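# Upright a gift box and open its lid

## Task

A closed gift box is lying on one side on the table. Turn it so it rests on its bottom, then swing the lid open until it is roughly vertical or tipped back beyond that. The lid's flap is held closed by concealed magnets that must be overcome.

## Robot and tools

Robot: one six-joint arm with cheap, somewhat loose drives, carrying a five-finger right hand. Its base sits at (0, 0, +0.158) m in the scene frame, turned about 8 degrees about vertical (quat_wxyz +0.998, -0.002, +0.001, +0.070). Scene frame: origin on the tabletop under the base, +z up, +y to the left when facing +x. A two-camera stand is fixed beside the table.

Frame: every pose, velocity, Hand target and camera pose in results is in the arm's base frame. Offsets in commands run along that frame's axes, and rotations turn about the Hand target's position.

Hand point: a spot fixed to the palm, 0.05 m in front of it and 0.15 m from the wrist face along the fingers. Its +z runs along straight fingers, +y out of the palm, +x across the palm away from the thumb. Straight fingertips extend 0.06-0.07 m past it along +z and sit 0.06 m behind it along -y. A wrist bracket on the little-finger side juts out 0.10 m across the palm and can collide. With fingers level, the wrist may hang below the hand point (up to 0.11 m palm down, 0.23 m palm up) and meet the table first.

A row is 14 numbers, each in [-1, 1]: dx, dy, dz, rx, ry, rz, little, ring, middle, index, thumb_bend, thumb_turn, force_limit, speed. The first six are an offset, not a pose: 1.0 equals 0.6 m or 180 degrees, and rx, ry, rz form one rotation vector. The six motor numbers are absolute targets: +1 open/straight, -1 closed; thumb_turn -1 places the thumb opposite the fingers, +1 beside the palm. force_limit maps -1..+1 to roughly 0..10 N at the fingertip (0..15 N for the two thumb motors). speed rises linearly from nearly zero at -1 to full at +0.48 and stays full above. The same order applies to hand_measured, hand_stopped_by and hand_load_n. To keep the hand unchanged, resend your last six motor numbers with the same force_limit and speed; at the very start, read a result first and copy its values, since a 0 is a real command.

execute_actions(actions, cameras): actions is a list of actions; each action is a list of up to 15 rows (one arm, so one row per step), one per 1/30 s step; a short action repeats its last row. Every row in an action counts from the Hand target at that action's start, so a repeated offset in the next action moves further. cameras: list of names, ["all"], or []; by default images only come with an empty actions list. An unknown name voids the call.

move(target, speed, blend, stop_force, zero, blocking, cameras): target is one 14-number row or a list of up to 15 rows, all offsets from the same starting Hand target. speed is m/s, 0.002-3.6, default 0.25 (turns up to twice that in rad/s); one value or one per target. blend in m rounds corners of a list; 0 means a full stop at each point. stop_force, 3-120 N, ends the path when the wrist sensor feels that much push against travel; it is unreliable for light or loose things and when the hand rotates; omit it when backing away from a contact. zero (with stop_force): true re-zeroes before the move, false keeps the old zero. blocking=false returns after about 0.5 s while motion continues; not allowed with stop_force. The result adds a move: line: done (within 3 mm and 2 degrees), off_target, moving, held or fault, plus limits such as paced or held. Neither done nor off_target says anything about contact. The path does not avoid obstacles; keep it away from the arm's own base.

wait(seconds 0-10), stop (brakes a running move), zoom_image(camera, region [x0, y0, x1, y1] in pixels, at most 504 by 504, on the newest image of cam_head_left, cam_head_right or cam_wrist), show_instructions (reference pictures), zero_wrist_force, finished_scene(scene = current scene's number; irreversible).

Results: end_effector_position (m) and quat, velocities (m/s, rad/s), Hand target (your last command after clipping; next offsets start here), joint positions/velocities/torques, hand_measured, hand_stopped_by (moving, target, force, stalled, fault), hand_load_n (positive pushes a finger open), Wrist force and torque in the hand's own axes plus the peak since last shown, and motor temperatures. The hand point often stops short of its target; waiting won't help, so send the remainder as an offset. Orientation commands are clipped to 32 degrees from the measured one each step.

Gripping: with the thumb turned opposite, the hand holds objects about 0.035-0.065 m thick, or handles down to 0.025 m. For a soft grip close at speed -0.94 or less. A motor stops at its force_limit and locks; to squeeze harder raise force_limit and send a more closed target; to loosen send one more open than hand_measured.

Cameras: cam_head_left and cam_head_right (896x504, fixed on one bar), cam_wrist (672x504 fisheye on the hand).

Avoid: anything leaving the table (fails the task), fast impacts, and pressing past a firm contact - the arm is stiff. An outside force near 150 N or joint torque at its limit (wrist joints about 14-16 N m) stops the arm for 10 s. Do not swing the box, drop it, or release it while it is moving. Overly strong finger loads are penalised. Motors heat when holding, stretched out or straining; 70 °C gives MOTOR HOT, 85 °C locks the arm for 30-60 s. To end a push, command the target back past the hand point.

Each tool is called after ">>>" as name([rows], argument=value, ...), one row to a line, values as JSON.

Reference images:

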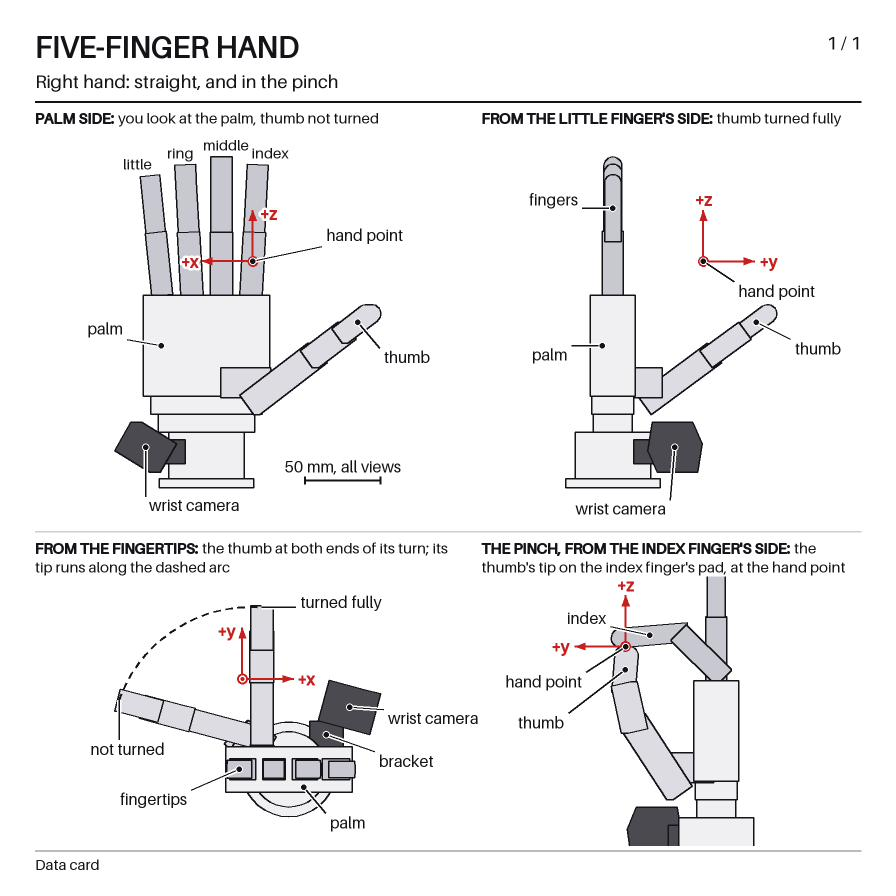

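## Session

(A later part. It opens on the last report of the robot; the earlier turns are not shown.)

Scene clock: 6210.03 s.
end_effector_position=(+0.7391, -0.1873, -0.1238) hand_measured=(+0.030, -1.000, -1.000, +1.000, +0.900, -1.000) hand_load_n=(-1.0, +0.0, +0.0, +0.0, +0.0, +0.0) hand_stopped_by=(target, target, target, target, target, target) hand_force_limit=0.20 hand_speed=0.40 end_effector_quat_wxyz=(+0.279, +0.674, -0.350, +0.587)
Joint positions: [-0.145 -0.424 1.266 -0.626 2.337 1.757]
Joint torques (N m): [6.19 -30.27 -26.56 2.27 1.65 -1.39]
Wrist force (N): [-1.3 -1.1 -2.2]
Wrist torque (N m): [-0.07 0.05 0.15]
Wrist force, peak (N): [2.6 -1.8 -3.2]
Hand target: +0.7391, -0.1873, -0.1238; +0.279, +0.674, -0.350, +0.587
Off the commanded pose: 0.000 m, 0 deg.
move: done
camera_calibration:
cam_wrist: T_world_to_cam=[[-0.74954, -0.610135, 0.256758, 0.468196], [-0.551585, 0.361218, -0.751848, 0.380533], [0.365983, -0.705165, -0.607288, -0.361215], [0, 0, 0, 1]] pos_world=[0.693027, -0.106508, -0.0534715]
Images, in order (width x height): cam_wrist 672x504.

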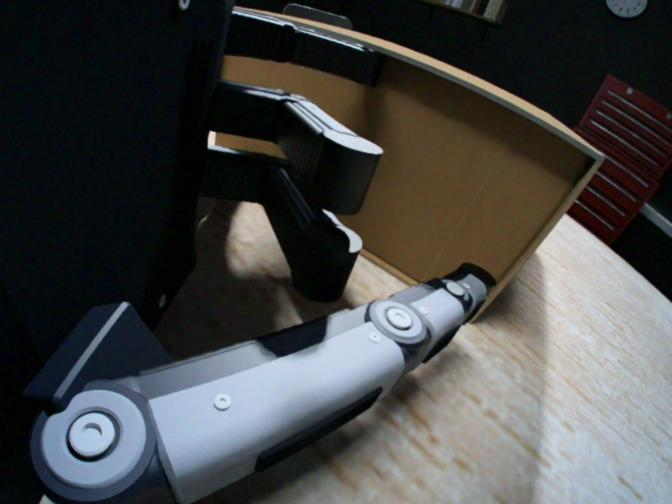

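>>> move([
  [0,0,-0.002,0,0,0,0.03,-1,-1,1,0.9,-1,0.2,0.4],
  [0.0018,0.0005,0.0032,-0.0036,0.0134,0,0.03,-1,-1,1,0.9,-1,0.2,0.4],
], speed=0.01)

>>> move(target=[0.002,0.0006,0.005,-0.0036,0.0134,0,0.03,-1,-1,1,0.9,-1,0.2,0.4], speed=0.01, cameras=["cam_wrist"])

>>> zoom_image(camera="cam_wrist", region=[200, 0, 424, 168])

Scene clock: 6219.20 s.
end_effector_position=(+0.7402, -0.1870, -0.1219) hand_measured=(+0.030, -1.000, -1.000, +1.000, +0.900, -1.000) hand_load_n=(+0.5, +0.0, +0.0, -2.0, +0.0, +0.0) hand_stopped_by=(target, target, target, target, target, target) hand_force_limit=0.20 hand_speed=0.40 end_effector_quat_wxyz=(+0.290, +0.685, -0.341, +0.575)
Joint positions: [-0.142 -0.418 1.24 -0.583 2.344 1.734]
Joint torques (N m): [5.81 -29.39 -26.12 2.19 0.81 -1.56]
Wrist force (N): [3.0 0.9 -6.2]
Wrist torque (N m): [0.16 0.27 0.47]
Wrist force, peak (N): [3.3 1.2 -6.4]
Hand target: +0.7402, -0.1870, -0.1218; +0.290, +0.685, -0.341, +0.575
Off the commanded pose: 0.000 m, 0 deg.
move: done

Scene clock: 6221.67 s.
end_effector_position=(+0.7414, -0.1866, -0.1189) hand_measured=(+0.030, -1.000, -1.000, +1.000, +0.900, -1.000) hand_load_n=(+1.0, +0.0, +0.0, -1.5, +0.0, +0.5) hand_stopped_by=(target, target, target, target, target, target) hand_force_limit=0.20 hand_speed=0.40 end_effector_quat_wxyz=(+0.301, +0.695, -0.331, +0.562)
Joint positions: [-0.139 -0.413 1.214 -0.537 2.351 1.712]
Joint torques (N m): [5.21 -29.47 -27.99 2.48 1.1 -1.54]
Wrist force (N): [2.7 1.8 -6.5]
Wrist torque (N m): [0.29 0.21 0.59]
Wrist force, peak (N): [2.9 1.8 -6.6]
Hand target: +0.7414, -0.1866, -0.1188; +0.301, +0.695, -0.331, +0.562
Off the commanded pose: 0.000 m, 0 deg.
move: done
camera_calibration:
cam_wrist: T_world_to_cam=[[-0.724711, -0.603464, 0.332604, 0.460981], [-0.613191, 0.344633, -0.710792, 0.432731], [0.314311, -0.719068, -0.619798, -0.324407], [0, 0, 0, 1]] pos_world=[0.70139, -0.104218, -0.0468089]
Images, in order (width x height): cam_wrist 672x504.

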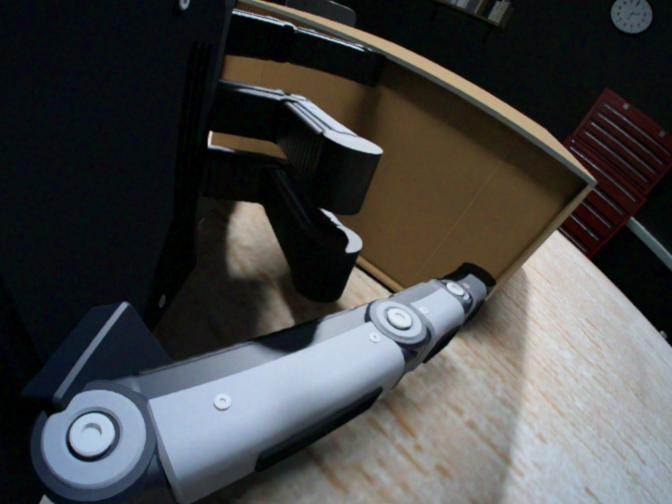

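Scaled by 2.250 from the camera's 672x504 image, which has a finer 960x720 frame.

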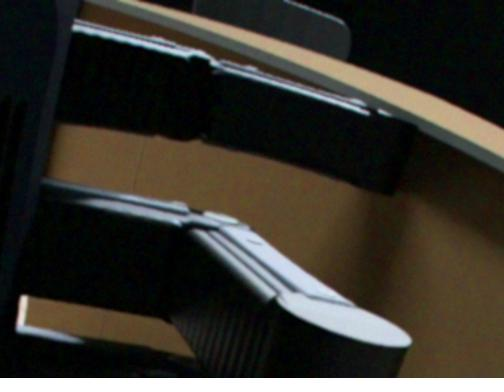

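>>> zoom_image(camera="cam_wrist", region=[300, 200, 524, 368])

>>> zoom_image(camera="cam_wrist", region=[440, 100, 664, 268])

Scaled by 2.250 from the camera's 672x504 image, which has a finer 960x720 frame.

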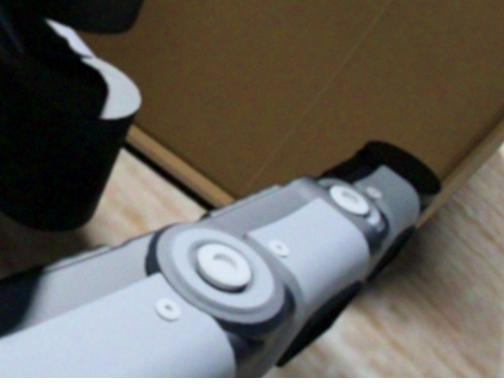

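Scaled by 2.250 from the camera's 672x504 image, which has a finer 960x720 frame.

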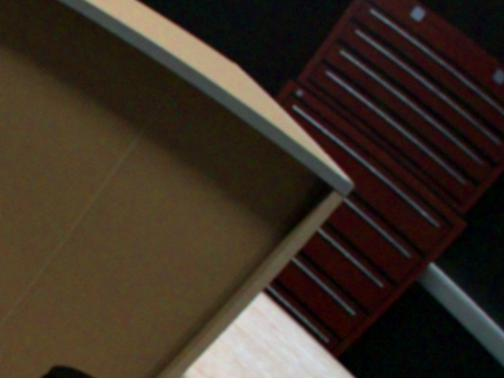

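>>> move(target=[0.0022,0.0006,0.0044,-0.0036,0.0134,0,0.03,-1,-1,1,0.9,-1,0.2,0.4], speed=0.01)

>>> move(target=[0.0024,0.0007,0.0044,-0.0036,0.0134,0,0.03,-1,-1,1,0.9,-1,0.2,0.4], speed=0.01, cameras=["all"])

>>> zoom_image(camera="cam_wrist", region=[200, 0, 424, 168])

>>> zoom_image(camera="cam_head_left", region=[410, 210, 522, 294])

Scene clock: 6243.73 s.
end_effector_position=(+0.7427, -0.1863, -0.1162) hand_measured=(+0.030, -1.000, -1.000, +1.000, +0.900, -1.000) hand_load_n=(+1.0, +0.0, -0.5, -2.0, +0.0, +0.0) hand_stopped_by=(target, target, target, target, target, target) hand_force_limit=0.20 hand_speed=0.40 end_effector_quat_wxyz=(+0.312, +0.705, -0.322, +0.550)
Joint positions: [-0.136 -0.406 1.187 -0.491 2.358 1.69]
Joint torques (N m): [5.82 -29.21 -27.1 2.88 1.04 -1.51]
Wrist force (N): [2.3 2.1 -6.3]
Wrist torque (N m): [0.29 0.21 0.57]
Wrist force, peak (N): [2.6 2.0 -6.8]
Hand target: +0.7427, -0.1863, -0.1162; +0.312, +0.705, -0.322, +0.549
Off the commanded pose: 0.000 m, 0 deg.
move: done

Scene clock: 6246.20 s.
end_effector_position=(+0.7441, -0.1859, -0.1136) hand_measured=(+0.030, -1.000, -1.000, +1.000, +0.900, -1.000) hand_load_n=(+1.0, +0.0, +0.0, -2.0, +0.0, +0.0) hand_stopped_by=(target, target, target, target, target, target) hand_force_limit=0.20 hand_speed=0.40 end_effector_quat_wxyz=(+0.323, +0.715, -0.312, +0.536)
Joint positions: [-0.133 -0.399 1.158 -0.445 2.366 1.668]
Joint torques (N m): [5.24 -29.32 -29.76 2.86 0.77 -1.31]
Wrist force (N): [2.1 2.5 -6.3]
Wrist torque (N m): [0.33 0.21 0.56]
Wrist force, peak (N): [2.4 2.5 -6.6]
Hand target: +0.7441, -0.1859, -0.1136; +0.323, +0.715, -0.312, +0.536
Off the commanded pose: 0.000 m, 0 deg.
move: done
camera_calibration:
cam_wrist: T_world_to_cam=[[-0.693561, -0.595133, 0.405944, 0.448398], [-0.671176, 0.329096, -0.664243, 0.483431], [0.261718, -0.733152, -0.627687, -0.285866], [0, 0, 0, 1]] pos_world=[0.710275, -0.101822, -0.0403437]

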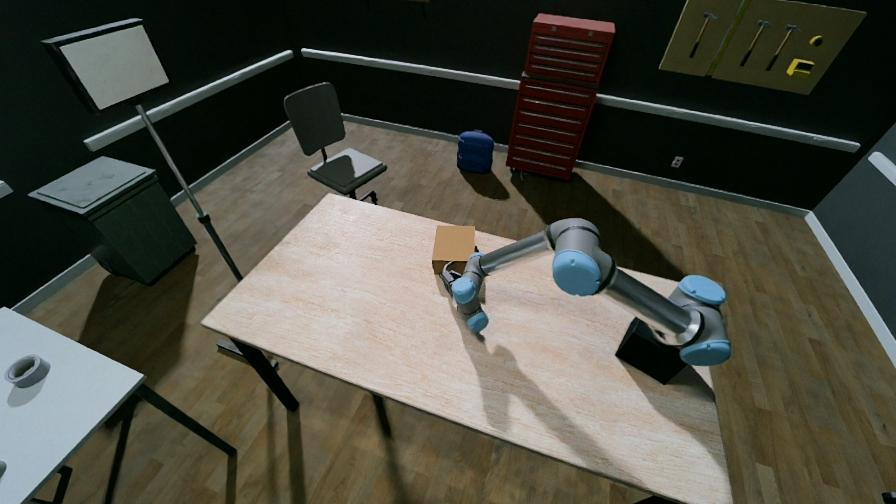

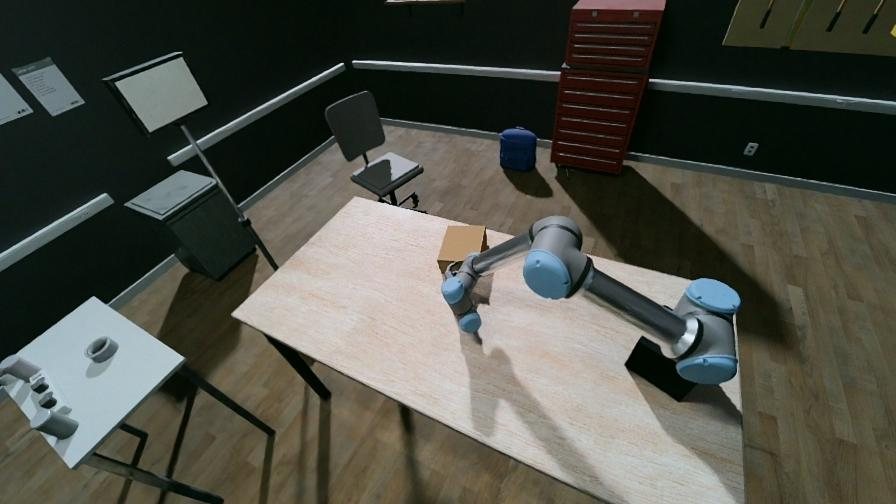

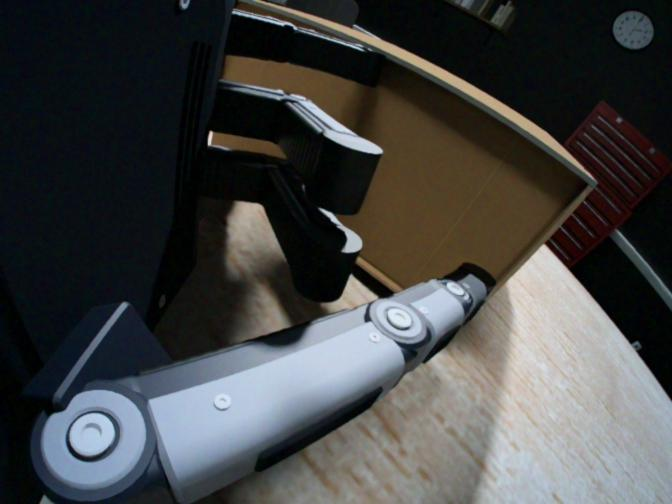

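Scaled by 2.250 from the camera's 672x504 image, which has a finer 960x720 frame.

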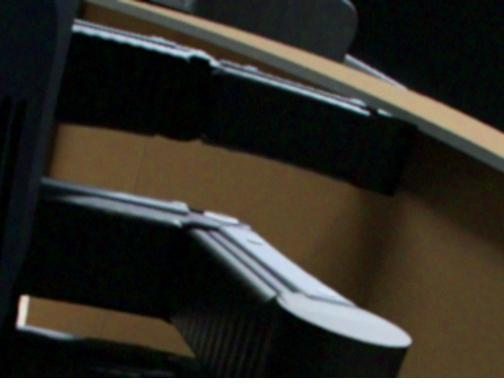

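Scaled by 4.500 from the camera's 896x504 image, which has a finer 1280x720 frame.

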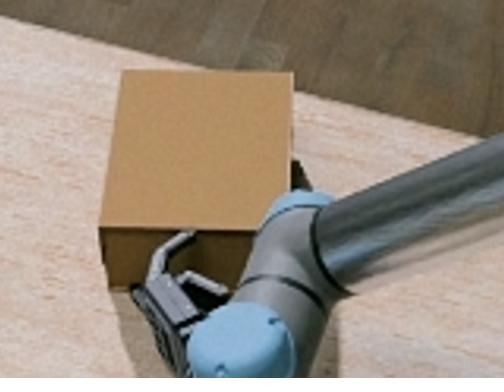

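>>> zoom_image(camera="cam_wrist", region=[340, 240, 452, 324])

>>> zoom_image(camera="cam_wrist", region=[180, 130, 292, 214])

Scaled by 4.500 from the camera's 672x504 image, which has a finer 960x720 frame.

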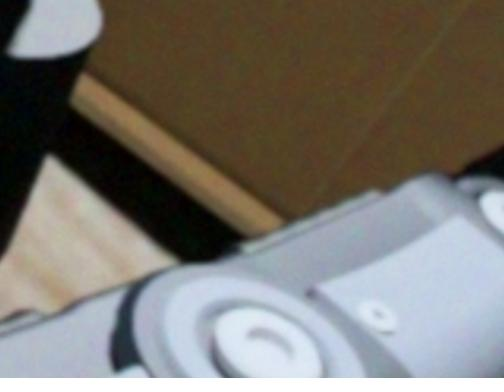

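Scaled by 4.500 from the camera's 672x504 image, which has a finer 960x720 frame.

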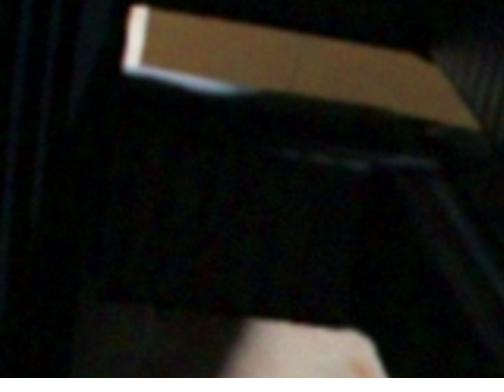

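>>> move([
  [-0.0128,-0.0037,-0.0252,0.0252,-0.0939,0,0.03,-1,-1,1,0.9,-1,0.2,0.4],
  [-0.018,0.0156,-0.0252,0.0252,-0.0939,0,-0.03,-1,-1,1,0.9,-1,0.2,0.4],
], speed=[0.02,0.03], cameras=["cam_wrist"])

Scene clock: 6305.27 s.
end_effector_position=(+0.7333, -0.1765, -0.1287) hand_measured=(-0.030, -1.000, -1.000, +1.000, +0.900, -1.000) hand_load_n=(+0.0, +0.0, +0.0, +0.0, +0.0, +0.0) hand_stopped_by=(target, target, target, target, target, target) hand_force_limit=0.20 hand_speed=0.40 end_effector_quat_wxyz=(+0.245, +0.640, -0.377, +0.623)
Joint positions: [-0.134 -0.44 1.342 -0.757 2.338 1.829]
Joint torques (N m): [6.16 -75.42 1.7 -3.39 1.86 1.44]
Wrist force (N): [-0.8 -1.1 -1.3]
Wrist torque (N m): [-0.10 -0.03 0.05]
Wrist force, peak (N): [3.7 2.0 -6.3]
Hand target: +0.7333, -0.1765, -0.1287; +0.245, +0.640, -0.377, +0.623
Off the commanded pose: 0.000 m, 0 deg.
move: done
camera_calibration:
cam_wrist: T_world_to_cam=[[-0.774612, -0.616859, 0.139505, 0.473824], [-0.453223, 0.387591, -0.802722, 0.295769], [0.441095, -0.685025, -0.579807, -0.402507], [0, 0, 0, 1]] pos_world=[0.678624, -0.0980823, -0.0620569]
Images, in order (width x height): cam_wrist 672x504.

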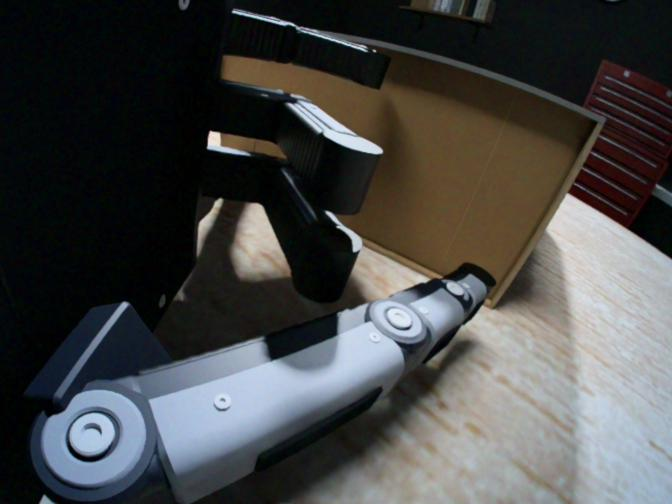

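>>> move(target=[0.0043,-0.0161,0,0,0,0,-0.03,-1,-1,1,0.9,-1,0.2,0.4], speed=0.015)

>>> move(target=[0.0009,-0.0032,0,0,0,0,-0.03,-1,-1,1,0.9,-1,0.2,0.4], speed=0.01)

>>> move(target=[0.0009,-0.0032,0,0,0,0,-0.03,-1,-1,1,0.9,-1,0.2,0.4], speed=0.01)

Scene clock: 6311.83 s.
end_effector_position=(+0.7359, -0.1860, -0.1287) hand_measured=(-0.030, -1.000, -1.000, +1.000, +0.900, -1.000) hand_load_n=(+0.0, +0.0, +0.0, +0.0, +0.0, +0.0) hand_stopped_by=(target, target, target, target, target, target) hand_force_limit=0.20 hand_speed=0.40 end_effector_quat_wxyz=(+0.245, +0.640, -0.377, +0.623)
Joint positions: [-0.149 -0.437 1.335 -0.755 2.324 1.826]
Joint torques (N m): [-5.59 -29.73 -28.35 2.35 -0.41 -0.77]
Wrist force (N): [-1.0 -0.8 -1.7]
Wrist torque (N m): [-0.03 0.02 0.05]
Wrist force, peak (N): [-1.1 -1.2 -1.6]
Hand target: +0.7359, -0.1862, -0.1287; +0.245, +0.640, -0.377, +0.623
Off the commanded pose: 0.000 m, 0 deg.
move: done

Scene clock: 6312.53 s.
end_effector_position=(+0.7364, -0.1880, -0.1287) hand_measured=(-0.030, -1.000, -1.000, +1.000, +0.900, -1.000) hand_load_n=(+0.0, +0.0, +0.0, +0.0, +0.0, +0.5) hand_stopped_by=(target, target, target, target, target, target) hand_force_limit=0.20 hand_speed=0.40 end_effector_quat_wxyz=(+0.245, +0.640, -0.377, +0.623)
Joint positions: [-0.152 -0.437 1.334 -0.754 2.321 1.826]
Joint torques (N m): [-7.48 -29.63 -26.92 2.42 -0.35 -0.7]
Wrist force (N): [-0.8 -1.1 -1.4]
Wrist torque (N m): [-0.09 -0.02 0.05]
Wrist force, peak (N): [-1.1 -1.2 -1.5]
Hand target: +0.7364, -0.1881, -0.1287; +0.245, +0.640, -0.377, +0.623
Off the commanded pose: 0.000 m, 0 deg.
move: done

Scene clock: 6313.23 s.
end_effector_position=(+0.7370, -0.1899, -0.1287) hand_measured=(-0.030, -1.000, -1.000, +1.000, +0.900, -1.000) hand_load_n=(+0.0, +0.0, +0.0, +0.0, +0.0, +0.0) hand_stopped_by=(target, target, target, target, target, target) hand_force_limit=0.20 hand_speed=0.40 end_effector_quat_wxyz=(+0.245, +0.640, -0.377, +0.623)
Joint positions: [-0.155 -0.436 1.332 -0.754 2.318 1.825]
Joint torques (N m): [-7.82 -30.02 -26.75 2.18 -0.79 -0.74]
Wrist force (N): [-1.1 -2.3 -2.0]
Wrist torque (N m): [-0.10 0.00 0.01]
Wrist force, peak (N): [-1.1 -2.3 -2.0]
Hand target: +0.7370, -0.1900, -0.1287; +0.245, +0.640, -0.377, +0.623
Off the commanded pose: 0.000 m, 0 deg.
move: done

>>> move(target=[0,0,-0.0145,0,0,0,-0.03,-1,-1,1,0.9,-1,0.2,0.4], speed=0.005, stop_force=4, cameras=["cam_wrist"])

Scene clock: 6320.33 s.
end_effector_position=(+0.7370, -0.1900, -0.1338) hand_measured=(-0.030, -1.000, -1.000, +1.000, +0.900, -1.000) hand_load_n=(-0.5, +0.0, +0.0, +0.0, +0.0, +0.0) hand_stopped_by=(target, target, target, target, target, target) hand_force_limit=0.20 hand_speed=0.40 end_effector_quat_wxyz=(+0.245, +0.640, -0.377, +0.623)
Joint positions: [-0.155 -0.426 1.328 -0.759 2.318 1.825]
Joint torques (N m): [-7.4 -70.01 -2.82 2.73 -0.39 -0.21]
Wrist force (N): [3.7 -1.6 -4.9]
Wrist torque (N m): [0.10 0.39 0.29]
Wrist force, peak (N): [4.1 -1.8 -4.7]
Hand target: +0.7370, -0.1900, -0.1336; +0.245, +0.640, -0.377, +0.623 (not the last commanded pose)
Off the commanded pose: 0.004 m, 0 deg.
move: contact
camera_calibration:
cam_wrist: T_world_to_cam=[[-0.774612, -0.616859, 0.139505, 0.469074], [-0.453223, 0.387591, -0.802722, 0.298585], [0.441095, -0.685025, -0.579807, -0.416344], [0, 0, 0, 1]] pos_world=[0.682324, -0.111582, -0.0671569]
Images, in order (width x height): cam_wrist 672x504.

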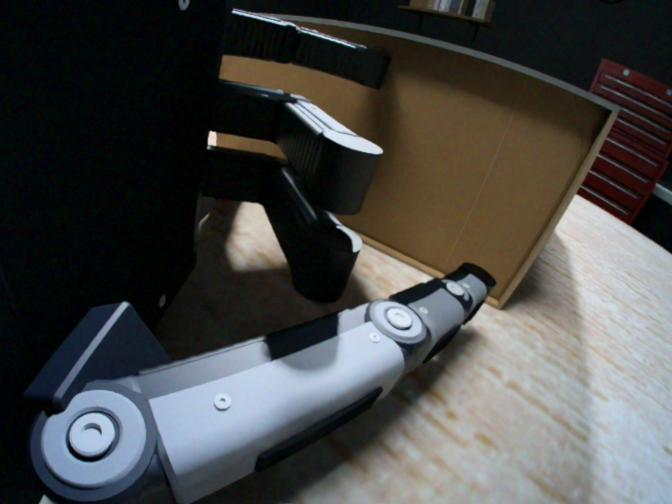

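>>> move([
  [0,0,0.004,0,0,0,-0.1,-1,-1,1,0.9,-1,0.2,0.4],
  [0.0013,-0.0048,0.004,0,0,0,-0.1,-1,-1,1,0.9,-1,0.2,0.4],
], speed=0.01)

>>> move(target=[0,0,-0.010,0,0,0,-0.1,-1,-1,1,0.9,-1,0.2,0.4], speed=0.005, stop_force=4)

Scene clock: 6327.60 s.
end_effector_position=(+0.7378, -0.1928, -0.1311) hand_measured=(-0.100, -1.000, -1.000, +1.000, +0.900, -1.000) hand_load_n=(+0.0, +0.0, +0.0, +0.0, +0.0, +0.0) hand_stopped_by=(target, target, target, target, target, target) hand_force_limit=0.20 hand_speed=0.40 end_effector_quat_wxyz=(+0.245, +0.640, -0.377, +0.623)
Joint positions: [-0.16 -0.43 1.328 -0.756 2.313 1.824]
Joint torques (N m): [-8.44 -30.52 -25.54 2.29 -0.16 -0.81]
Wrist force (N): [-0.7 -2.0 -2.5]
Wrist torque (N m): [0.00 0.00 0.06]
Wrist force, peak (N): [3.6 -1.6 -4.4]
Hand target: +0.7378, -0.1929, -0.1312; +0.245, +0.640, -0.377, +0.623
Off the commanded pose: 0.000 m, 0 deg.
move: done

Scene clock: 6328.77 s.
end_effector_position=(+0.7378, -0.1929, -0.1338) hand_measured=(-0.100, -1.000, -1.000, +1.000, +0.900, -1.000) hand_load_n=(+0.0, +0.0, +0.0, +0.0, +0.0, +0.5) hand_stopped_by=(target, target, target, target, target, target) hand_force_limit=0.20 hand_speed=0.40 end_effector_quat_wxyz=(+0.245, +0.640, -0.377, +0.623)
Joint positions: [-0.16 -0.425 1.326 -0.759 2.313 1.824]
Joint torques (N m): [-7.41 -70.11 -5.88 2.68 -0.32 -0.77]
Wrist force (N): [3.9 -1.8 -4.3]
Wrist torque (N m): [0.09 0.35 0.31]
Wrist force, peak (N): [4.1 -1.7 -4.8]
Hand target: +0.7378, -0.1929, -0.1336; +0.245, +0.640, -0.377, +0.623 (not the last commanded pose)
Off the commanded pose: 0.003 m, 0 deg.
move: contact

>>> move(target=[0.0013,0.0003,0.0035,-0.0034,0.0135,0,-0.06,-1,-1,1,0.9,-1,0.2,0.4], speed=0.01)

>>> move(target=[0.0013,0.0003,0.0047,-0.0034,0.0135,0,-0.06,-1,-1,1,0.9,-1,0.2,0.4], speed=0.01)

>>> move(target=[0.0015,0.0004,0.0045,-0.0034,0.0135,0,-0.06,-1,-1,1,0.9,-1,0.2,0.4], speed=0.01, cameras=["cam_wrist"])

>>> zoom_image(camera="cam_wrist", region=[200, 0, 424, 168])

>>> zoom_image(camera="cam_wrist", region=[340, 240, 452, 324])

Scene clock: 6343.20 s.
end_effector_position=(+0.7386, -0.1927, -0.1315) hand_measured=(-0.060, -1.000, -1.000, +1.000, +0.900, -1.000) hand_load_n=(-3.5, +0.5, +0.0, -0.5, +0.0, +0.0) hand_stopped_by=(target, target, target, target, target, target) hand_force_limit=0.20 hand_speed=0.40 end_effector_quat_wxyz=(+0.256, +0.652, -0.368, +0.611)
Joint positions: [-0.157 -0.424 1.305 -0.715 2.318 1.802]
Joint torques (N m): [5.62 -28.73 -24.96 2.68 0.94 -1.44]
Wrist force (N): [1.7 -0.1 -3.6]
Wrist torque (N m): [-0.11 0.41 0.39]
Wrist force, peak (N): [3.9 -1.6 -4.8]
Hand target: +0.7386, -0.1927, -0.1315; +0.256, +0.652, -0.368, +0.611
Off the commanded pose: 0.000 m, 0 deg.
move: done

Scene clock: 6345.67 s.
end_effector_position=(+0.7394, -0.1925, -0.1287) hand_measured=(-0.060, -1.000, -1.000, +1.000, +0.900, -1.000) hand_load_n=(-3.5, +0.0, +0.0, -1.0, +0.0, +0.0) hand_stopped_by=(target, target, target, target, target, target) hand_force_limit=0.20 hand_speed=0.40 end_effector_quat_wxyz=(+0.268, +0.663, -0.360, +0.599)
Joint positions: [-0.155 -0.422 1.283 -0.67 2.323 1.779]
Joint torques (N m): [6.16 -28.78 -25.19 2.59 0.96 -1.45]
Wrist force (N): [1.4 -0.4 -3.1]
Wrist torque (N m): [-0.16 0.36 0.35]
Wrist force, peak (N): [2.0 0.0 -4.4]
Hand target: +0.7394, -0.1925, -0.1287; +0.268, +0.663, -0.360, +0.599
Off the commanded pose: 0.000 m, 0 deg.
move: done

Scene clock: 6348.13 s.
end_effector_position=(+0.7402, -0.1923, -0.1260) hand_measured=(-0.060, -1.000, -1.000, +1.000, +0.900, -1.000) hand_load_n=(-3.5, +0.0, +0.0, -1.0, +0.0, +0.5) hand_stopped_by=(target, target, target, target, target, target) hand_force_limit=0.20 hand_speed=0.40 end_effector_quat_wxyz=(+0.279, +0.674, -0.351, +0.587)
Joint positions: [-0.152 -0.419 1.26 -0.625 2.329 1.757]
Joint torques (N m): [6.12 -29.78 -26.22 2.38 1.01 -1.46]
Wrist force (N): [0.6 -0.4 -3.1]
Wrist torque (N m): [-0.17 0.40 0.35]
Wrist force, peak (N): [1.5 -0.1 -4.1]
Hand target: +0.7403, -0.1923, -0.1260; +0.279, +0.675, -0.351, +0.587
Off the commanded pose: 0.000 m, 0 deg.
move: done
camera_calibration:
cam_wrist: T_world_to_cam=[[-0.749495, -0.610512, 0.255993, 0.466483], [-0.551913, 0.362702, -0.750892, 0.381959], [0.36558, -0.704076, -0.608793, -0.366243], [0, 0, 0, 1]] pos_world=[0.694326, -0.111607, -0.0555724]
Images, in order (width x height): cam_wrist 672x504.

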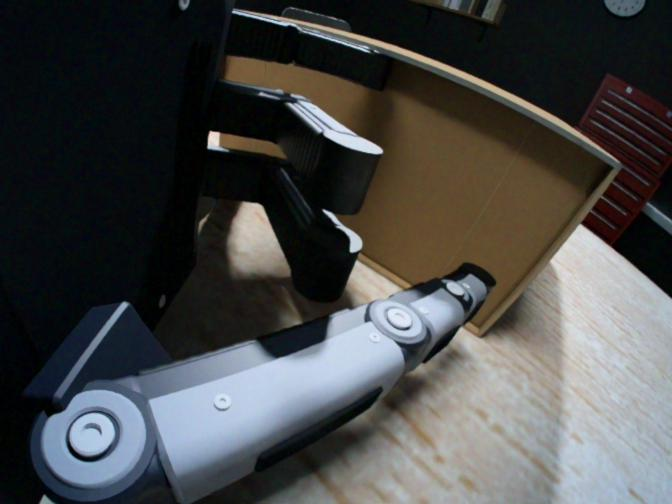

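Scaled by 2.250 from the camera's 672x504 image, which has a finer 960x720 frame.

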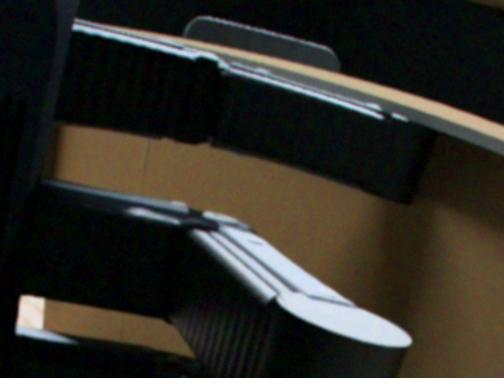

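Scaled by 4.500 from the camera's 672x504 image, which has a finer 960x720 frame.

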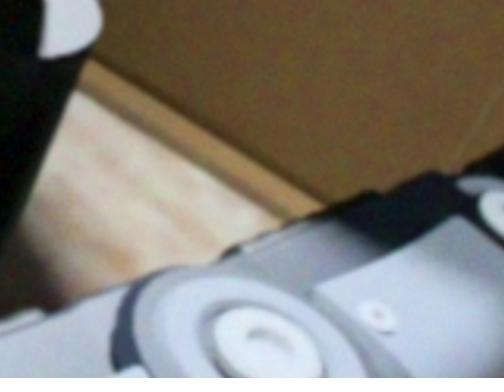

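>>> move(target=[0,0,-0.0015,0,0,0,-0.085,-1,-1,1,0.9,-1,0.2,0.4], speed=0.005)

>>> move(target=[0.0017,0.0004,0.0042,-0.0034,0.0135,0,-0.085,-1,-1,1,0.9,-1,0.2,0.4], speed=0.01, cameras=["cam_wrist"])

>>> zoom_image(camera="cam_wrist", region=[200, 0, 424, 168])

>>> zoom_image(camera="cam_wrist", region=[340, 240, 452, 324])

Scene clock: 6358.87 s.
end_effector_position=(+0.7403, -0.1923, -0.1269) hand_measured=(-0.084, -1.000, -1.000, +1.000, +0.900, -1.000) hand_load_n=(+0.0, +0.0, +0.0, -2.0, +0.0, +0.0) hand_stopped_by=(target, target, target, target, target, target) hand_force_limit=0.20 hand_speed=0.40 end_effector_quat_wxyz=(+0.279, +0.675, -0.351, +0.587)
Joint positions: [-0.152 -0.417 1.259 -0.626 2.329 1.757]
Joint torques (N m): [5.96 -27.95 -25.76 -2.19 0.88 -0.81]
Wrist force (N): [4.6 0.3 -4.7]
Wrist torque (N m): [0.09 0.41 0.46]
Wrist force, peak (N): [4.7 0.0 -4.9]
Hand target: +0.7403, -0.1923, -0.1269; +0.279, +0.675, -0.351, +0.587
Off the commanded pose: 0.000 m, 0 deg.
move: done

Scene clock: 6361.33 s.
end_effector_position=(+0.7413, -0.1920, -0.1244) hand_measured=(-0.084, -1.000, -1.000, +1.000, +0.900, -1.000) hand_load_n=(-1.0, +0.0, +0.0, +0.0, +0.0, +0.5) hand_stopped_by=(target, target, target, target, target, target) hand_force_limit=0.20 hand_speed=0.40 end_effector_quat_wxyz=(+0.290, +0.685, -0.342, +0.574)
Joint positions: [-0.15 -0.413 1.234 -0.58 2.336 1.735]
Joint torques (N m): [5.03 -25.87 -23.98 4.43 0.83 -1.76]
Wrist force (N): [7.4 -0.2 -5.8]
Wrist torque (N m): [0.21 0.84 1.01]
Wrist force, peak (N): [7.5 -0.2 -6.2]
Hand target: +0.7413, -0.1920, -0.1244; +0.290, +0.685, -0.342, +0.574
Off the commanded pose: 0.000 m, 0 deg.
move: done
camera_calibration:
cam_wrist: T_world_to_cam=[[-0.737804, -0.607612, 0.294029, 0.463569], [-0.583329, 0.354737, -0.730677, 0.407897], [0.339665, -0.710612, -0.616164, -0.348413], [0, 0, 0, 1]] pos_world=[0.698305, -0.110612, -0.0529414]
Images, in order (width x height): cam_wrist 672x504.

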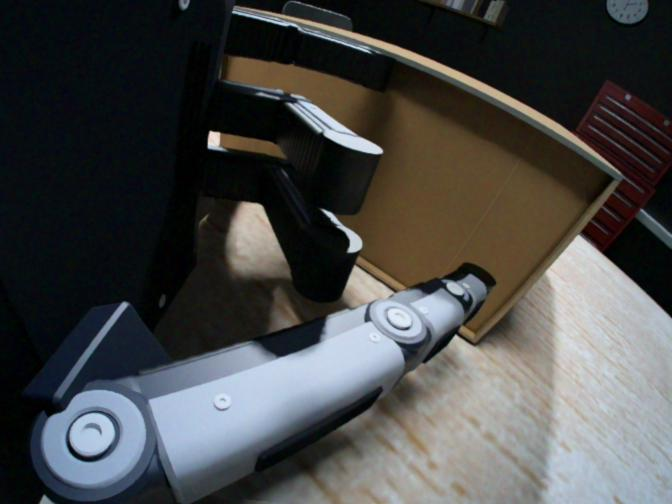

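Scaled by 2.250 from the camera's 672x504 image, which has a finer 960x720 frame.

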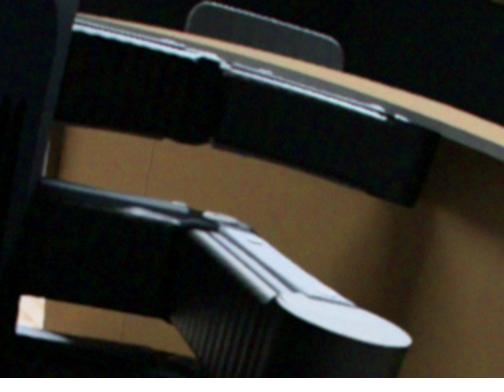

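Scaled by 4.500 from the camera's 672x504 image, which has a finer 960x720 frame.

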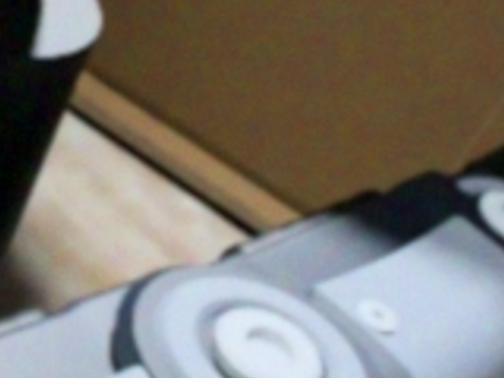

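>>> move(target=[0.0018,0.0005,0.0058,-0.0034,0.0135,0,-0.085,-1,-1,1,0.9,-1,0.2,0.4], speed=0.01, cameras=["cam_wrist"])

>>> zoom_image(camera="cam_wrist", region=[200, 0, 424, 168])

>>> zoom_image(camera="cam_wrist", region=[340, 240, 452, 324])

Scene clock: 6379.13 s.
end_effector_position=(+0.7423, -0.1917, -0.1209) hand_measured=(-0.084, -1.000, -1.000, +1.000, +0.900, -1.000) hand_load_n=(-1.0, +0.0, +0.0, +0.0, +0.0, +0.5) hand_stopped_by=(target, target, target, target, target, target) hand_force_limit=0.20 hand_speed=0.40 end_effector_quat_wxyz=(+0.301, +0.696, -0.332, +0.561)
Joint positions: [-0.147 -0.409 1.209 -0.533 2.343 1.713]
Joint torques (N m): [5.73 -23.86 -23.31 5.33 1.09 -1.91]
Wrist force (N): [10.1 0.1 -5.9]
Wrist torque (N m): [0.28 1.00 1.22]
Wrist force, peak (N): [10.1 0.0 -6.0]
Hand target: +0.7424, -0.1917, -0.1209; +0.301, +0.696, -0.332, +0.561
Off the commanded pose: 0.000 m, 0 deg.
move: done
camera_calibration:
cam_wrist: T_world_to_cam=[[-0.724544, -0.60425, 0.331539, 0.458925], [-0.613893, 0.347103, -0.708982, 0.434803], [0.313324, -0.717218, -0.622436, -0.32891], [0, 0, 0, 1]] pos_world=[0.702489, -0.109516, -0.0486094]
Images, in order (width x height): cam_wrist 672x504.

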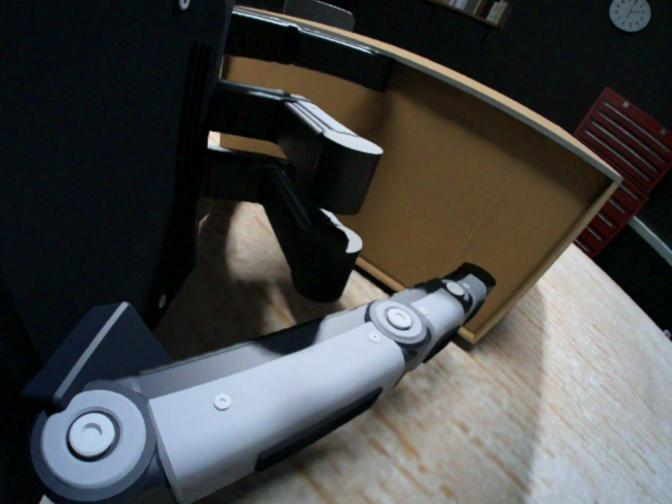

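Scaled by 2.250 from the camera's 672x504 image, which has a finer 960x720 frame.

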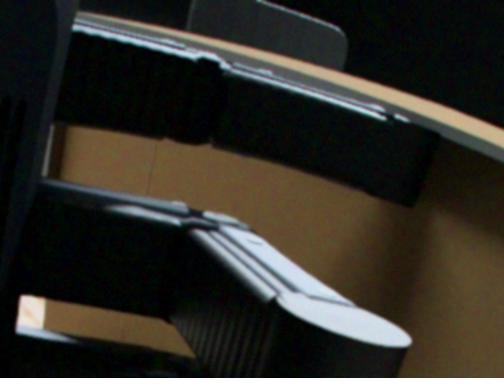

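Scaled by 4.500 from the camera's 672x504 image, which has a finer 960x720 frame.

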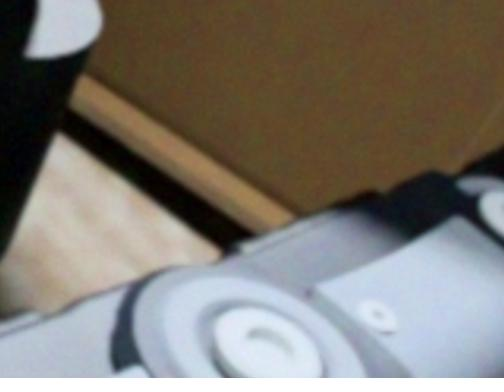

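>>> move([
  [-0.0077,-0.002,-0.0153,0.0168,-0.0674,0,-0.085,-1,-1,1,0.9,-1,0.2,0.4],
  [-0.0279,0.0788,0.04,0.0168,-0.0674,0,-0.085,-1,-1,1,0.9,-1,0.2,0.4],
], speed=[0.02,0.05], cameras=["cam_wrist"])

Scene clock: 6448.37 s.
end_effector_position=(+0.7256, -0.1446, -0.0970) hand_measured=(-0.084, -1.000, -1.000, +1.000, +0.900, -1.000) hand_load_n=(+0.0, +0.0, +0.0, +0.0, +0.0, +0.5) hand_stopped_by=(target, target, target, target, target, target) hand_force_limit=0.20 hand_speed=0.40 end_effector_quat_wxyz=(+0.245, +0.640, -0.377, +0.623)
Joint positions: [-0.084 -0.504 1.377 -0.721 2.388 1.839]
Joint torques (N m): [5.83 -74.69 3.24 2.59 1.7 1.24]
Wrist force (N): [-1.3 -0.9 -1.4]
Wrist torque (N m): [-0.06 0.07 0.04]
Wrist force, peak (N): [10.4 -0.1 -6.2]
Hand target: +0.7256, -0.1445, -0.0969; +0.245, +0.640, -0.377, +0.623
Off the commanded pose: 0.000 m, 0 deg.
move: done
camera_calibration:
cam_wrist: T_world_to_cam=[[-0.774605, -0.616754, 0.140006, 0.483285], [-0.453351, 0.387123, -0.802875, 0.305339], [0.440977, -0.685383, -0.579474, -0.358846], [0, 0, 0, 1]] pos_world=[0.671023, -0.0660828, -0.0304557]
Images, in order (width x height): cam_wrist 672x504.

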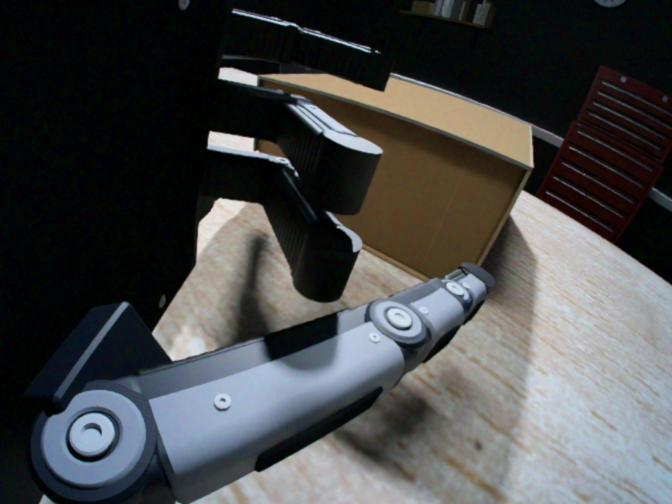

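>>> move(target=[-0.0347, -0.0097, 0.0617, -0.0839, 0.25, 0.0096, 1, -1, -1, 1, 0.9, -1, 0.2, 0.4], speed=0.12, cameras=["cam_wrist", "cam_head_left"])

Scene clock: 6481.17 s.
end_effector_position=(+0.7048, -0.1503, -0.0599) hand_measured=(+1.000, -1.000, -1.000, +1.000, +0.900, -1.000) hand_load_n=(+0.0, +0.0, +0.0, +0.0, +0.0, +0.0) hand_stopped_by=(target, target, target, target, target, target) hand_force_limit=0.20 hand_speed=0.40 end_effector_quat_wxyz=(+0.441, +0.798, -0.162, +0.378)
Joint positions: [-0.064 -0.429 1.106 -0.11 2.491 1.377]
Joint torques (N m): [7.78 -32.11 -30.03 3.39 2.53 -1.48]
Wrist force (N): [-1.3 -1.7 -1.2]
Wrist torque (N m): [-0.13 0.11 0.11]
Wrist force, peak (N): [-1.6 -1.9 -1.0]
Hand target: +0.7048, -0.1503, -0.0599; +0.441, +0.798, -0.162, +0.378
Off the commanded pose: 0.000 m, 0 deg.
move: done
camera_calibration:
cam_wrist: T_world_to_cam=[[-0.374797, -0.506987, 0.776204, 0.231162], [-0.927095, 0.209163, -0.311038, 0.664472], [-0.00466099, -0.836191, -0.548419, -0.0387488], [0, 0, 0, 1]] pos_world=[0.702487, -0.0541886, 0.00599704]
Images, in order (width x height): cam_head_left 896x504, cam_wrist 672x504.

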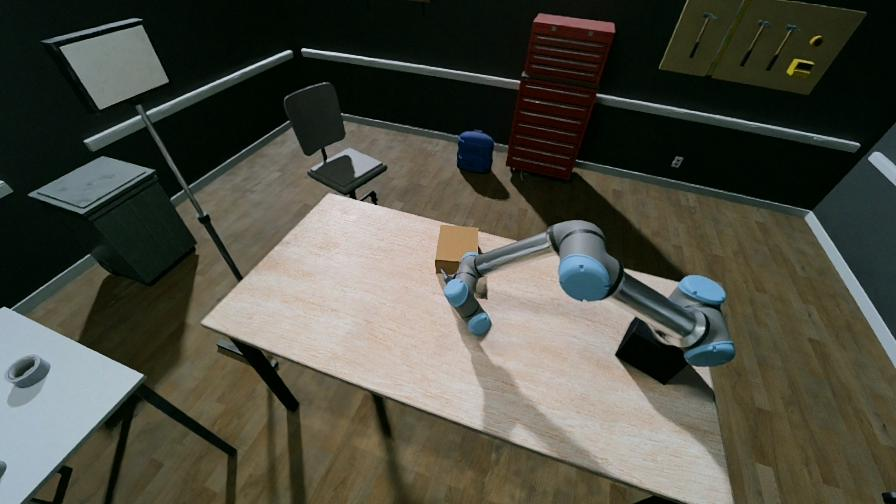

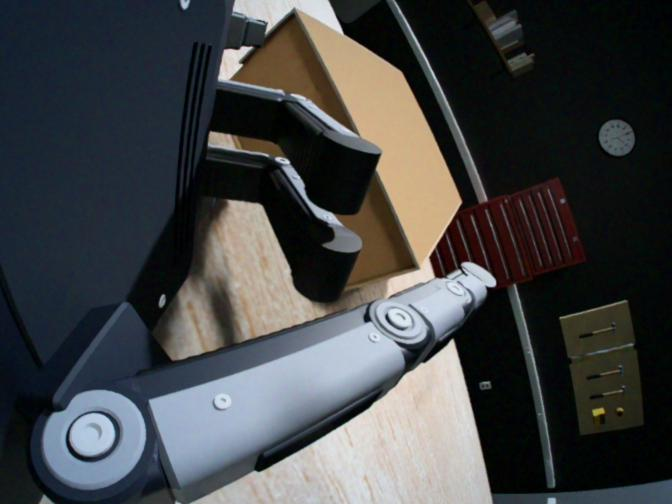

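>>> move(target=[0, 0, -0.06, 0, 0, 0, 1, -1, -1, 1, 0.9, -1, 0.2, 0.4], speed=0.008, stop_force=3)

>>> zoom_image(camera="cam_wrist", region=[200, 0, 450, 280])

Scene clock: 6502.77 s.
end_effector_position=(+0.7048, -0.1503, -0.0805) hand_measured=(+1.000, -1.000, -1.000, +1.000, +0.900, -1.000) hand_load_n=(+0.0, +0.0, +0.0, -2.0, +0.0, +0.5) hand_stopped_by=(target, target, target, target, target, target) hand_force_limit=0.20 hand_speed=0.40 end_effector_quat_wxyz=(+0.441, +0.798, -0.162, +0.378)
Joint positions: [-0.064 -0.394 1.095 -0.133 2.491 1.377]
Joint torques (N m): [1.69 -76.52 0.16 3.53 1.64 0.68]
Wrist force (N): [0.6 0.5 -2.7]
Wrist torque (N m): [-0.01 0.20 0.23]
Wrist force, peak (N): [1.8 1.1 -3.6]
Hand target: +0.7048, -0.1503, -0.0805; +0.441, +0.798, -0.162, +0.378 (not the last commanded pose)
Off the commanded pose: 0.015 m, 0 deg.
move: contact

Scaled by 1.800 from the camera's 672x504 image, which has a finer 960x720 frame.
This view is cut from an older image: the scene may have changed since it was taken.

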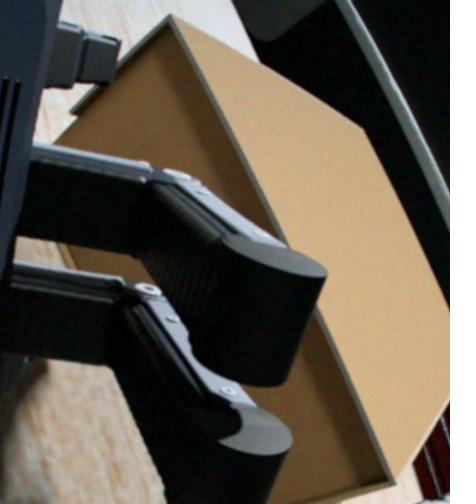

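>>> move([
  [0, 0, 0.0063, 0, 0, 0, 0.96, -1, -1, 1, 0.9, -1, 0.2, 0.4],
  [0.01613, -0.06467, 0.0063, 0, 0, 0, 0.96, -1, -1, 1, 0.9, -1, 0.2, 0.4],
], speed=0.05, cameras=["cam_wrist"])

>>> zoom_image(camera="cam_wrist", region=[200, 0, 450, 280])

Scene clock: 6524.20 s.
end_effector_position=(+0.7144, -0.1890, -0.0767) hand_measured=(+0.960, -1.000, -1.000, +1.000, +0.900, -1.000) hand_load_n=(+0.0, +0.0, +0.0, +0.0, +0.0, +0.5) hand_stopped_by=(target, target, target, target, target, target) hand_force_limit=0.20 hand_speed=0.40 end_effector_quat_wxyz=(+0.441, +0.798, -0.162, +0.378)
Joint positions: [-0.122 -0.4 1.088 -0.16 2.441 1.329]
Joint torques (N m): [-5.31 -30.06 -28.52 -2.21 0.17 -1.53]
Wrist force (N): [-1.5 -1.6 -0.8]
Wrist torque (N m): [-0.12 0.11 0.10]
Wrist force, peak (N): [-1.2 -3.0 -2.4]
Hand target: +0.7145, -0.1891, -0.0767; +0.441, +0.798, -0.162, +0.378
Off the commanded pose: 0.000 m, 0 deg.
move: done
camera_calibration:
cam_wrist: T_world_to_cam=[[-0.37477, -0.506919, 0.776261, 0.228256], [-0.927106, 0.209207, -0.310978, 0.676325], [-0.00475881, -0.836221, -0.548372, -0.0801263], [0, 0, 0, 1]] pos_world=[0.712187, -0.0927883, -0.0108027]
Images, in order (width x height): cam_wrist 672x504.

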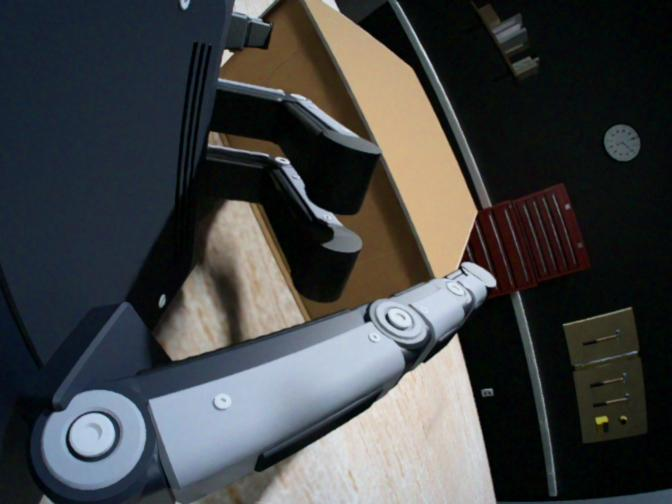

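Scaled by 1.800 from the camera's 672x504 image, which has a finer 960x720 frame.

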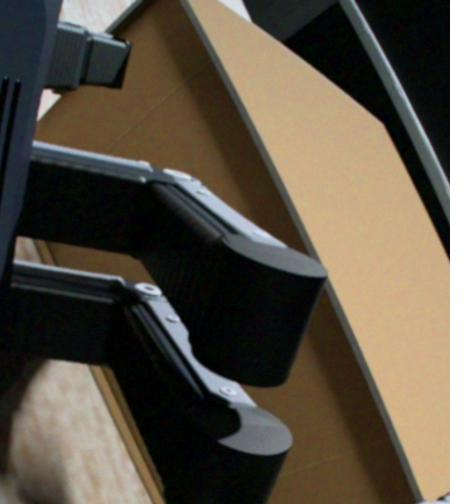

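>>> move(target=[0.00605, -0.02425, 0, 0, 0, 0, 0.96, -1, -1, 1, 0.9, -1, 0.2, 0.4], speed=0.006, stop_force=3, cameras=["cam_wrist"])

>>> zoom_image(camera="cam_wrist", region=[200, 0, 450, 280])

Scene clock: 6536.10 s.
end_effector_position=(+0.7181, -0.2036, -0.0767) hand_measured=(+0.960, -1.000, -1.000, +1.000, +0.900, -1.000) hand_load_n=(+0.0, +0.0, +0.0, +0.0, +0.0, +0.0) hand_stopped_by=(target, target, target, target, target, target) hand_force_limit=0.20 hand_speed=0.40 end_effector_quat_wxyz=(+0.441, +0.798, -0.162, +0.378)
Joint positions: [-0.144 -0.398 1.081 -0.167 2.422 1.312]
Joint torques (N m): [-8.38 -31.84 -29.38 -2.08 -0.13 -1.4]
Wrist force (N): [-1.0 -2.2 -2.0]
Wrist torque (N m): [-0.06 0.07 0.13]
Wrist force, peak (N): [-1.3 -2.5 -2.1]
Hand target: +0.7181, -0.2036, -0.0767; +0.441, +0.798, -0.162, +0.378
Off the commanded pose: 0.000 m, 0 deg.
move: done
camera_calibration:
cam_wrist: T_world_to_cam=[[-0.374722, -0.506931, 0.776276, 0.222233], [-0.927125, 0.209181, -0.310938, 0.682811], [-0.00475823, -0.83622, -0.548373, -0.0924563], [0, 0, 0, 1]] pos_world=[0.715887, -0.107488, -0.0109026]
Images, in order (width x height): cam_wrist 672x504.

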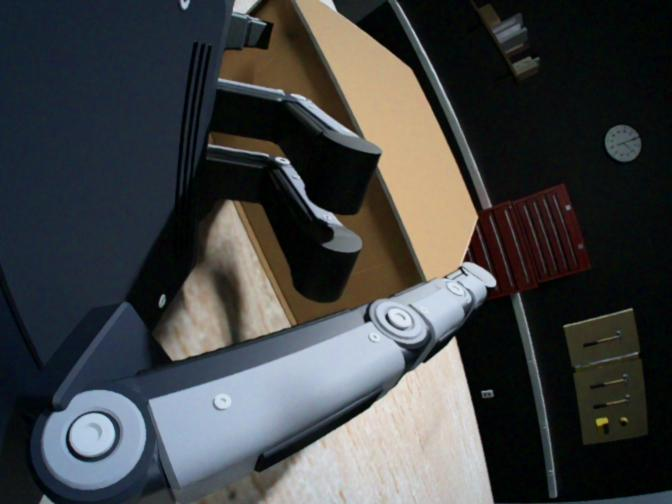

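Scaled by 1.800 from the camera's 672x504 image, which has a finer 960x720 frame.

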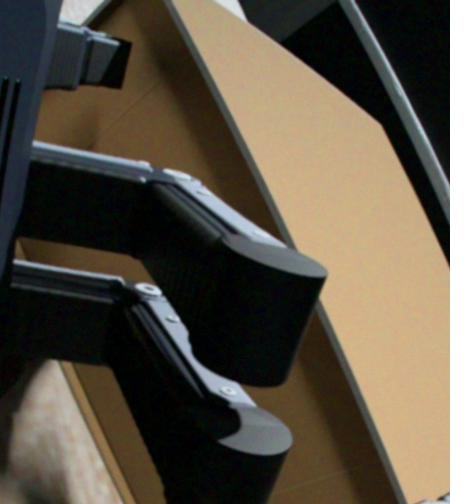

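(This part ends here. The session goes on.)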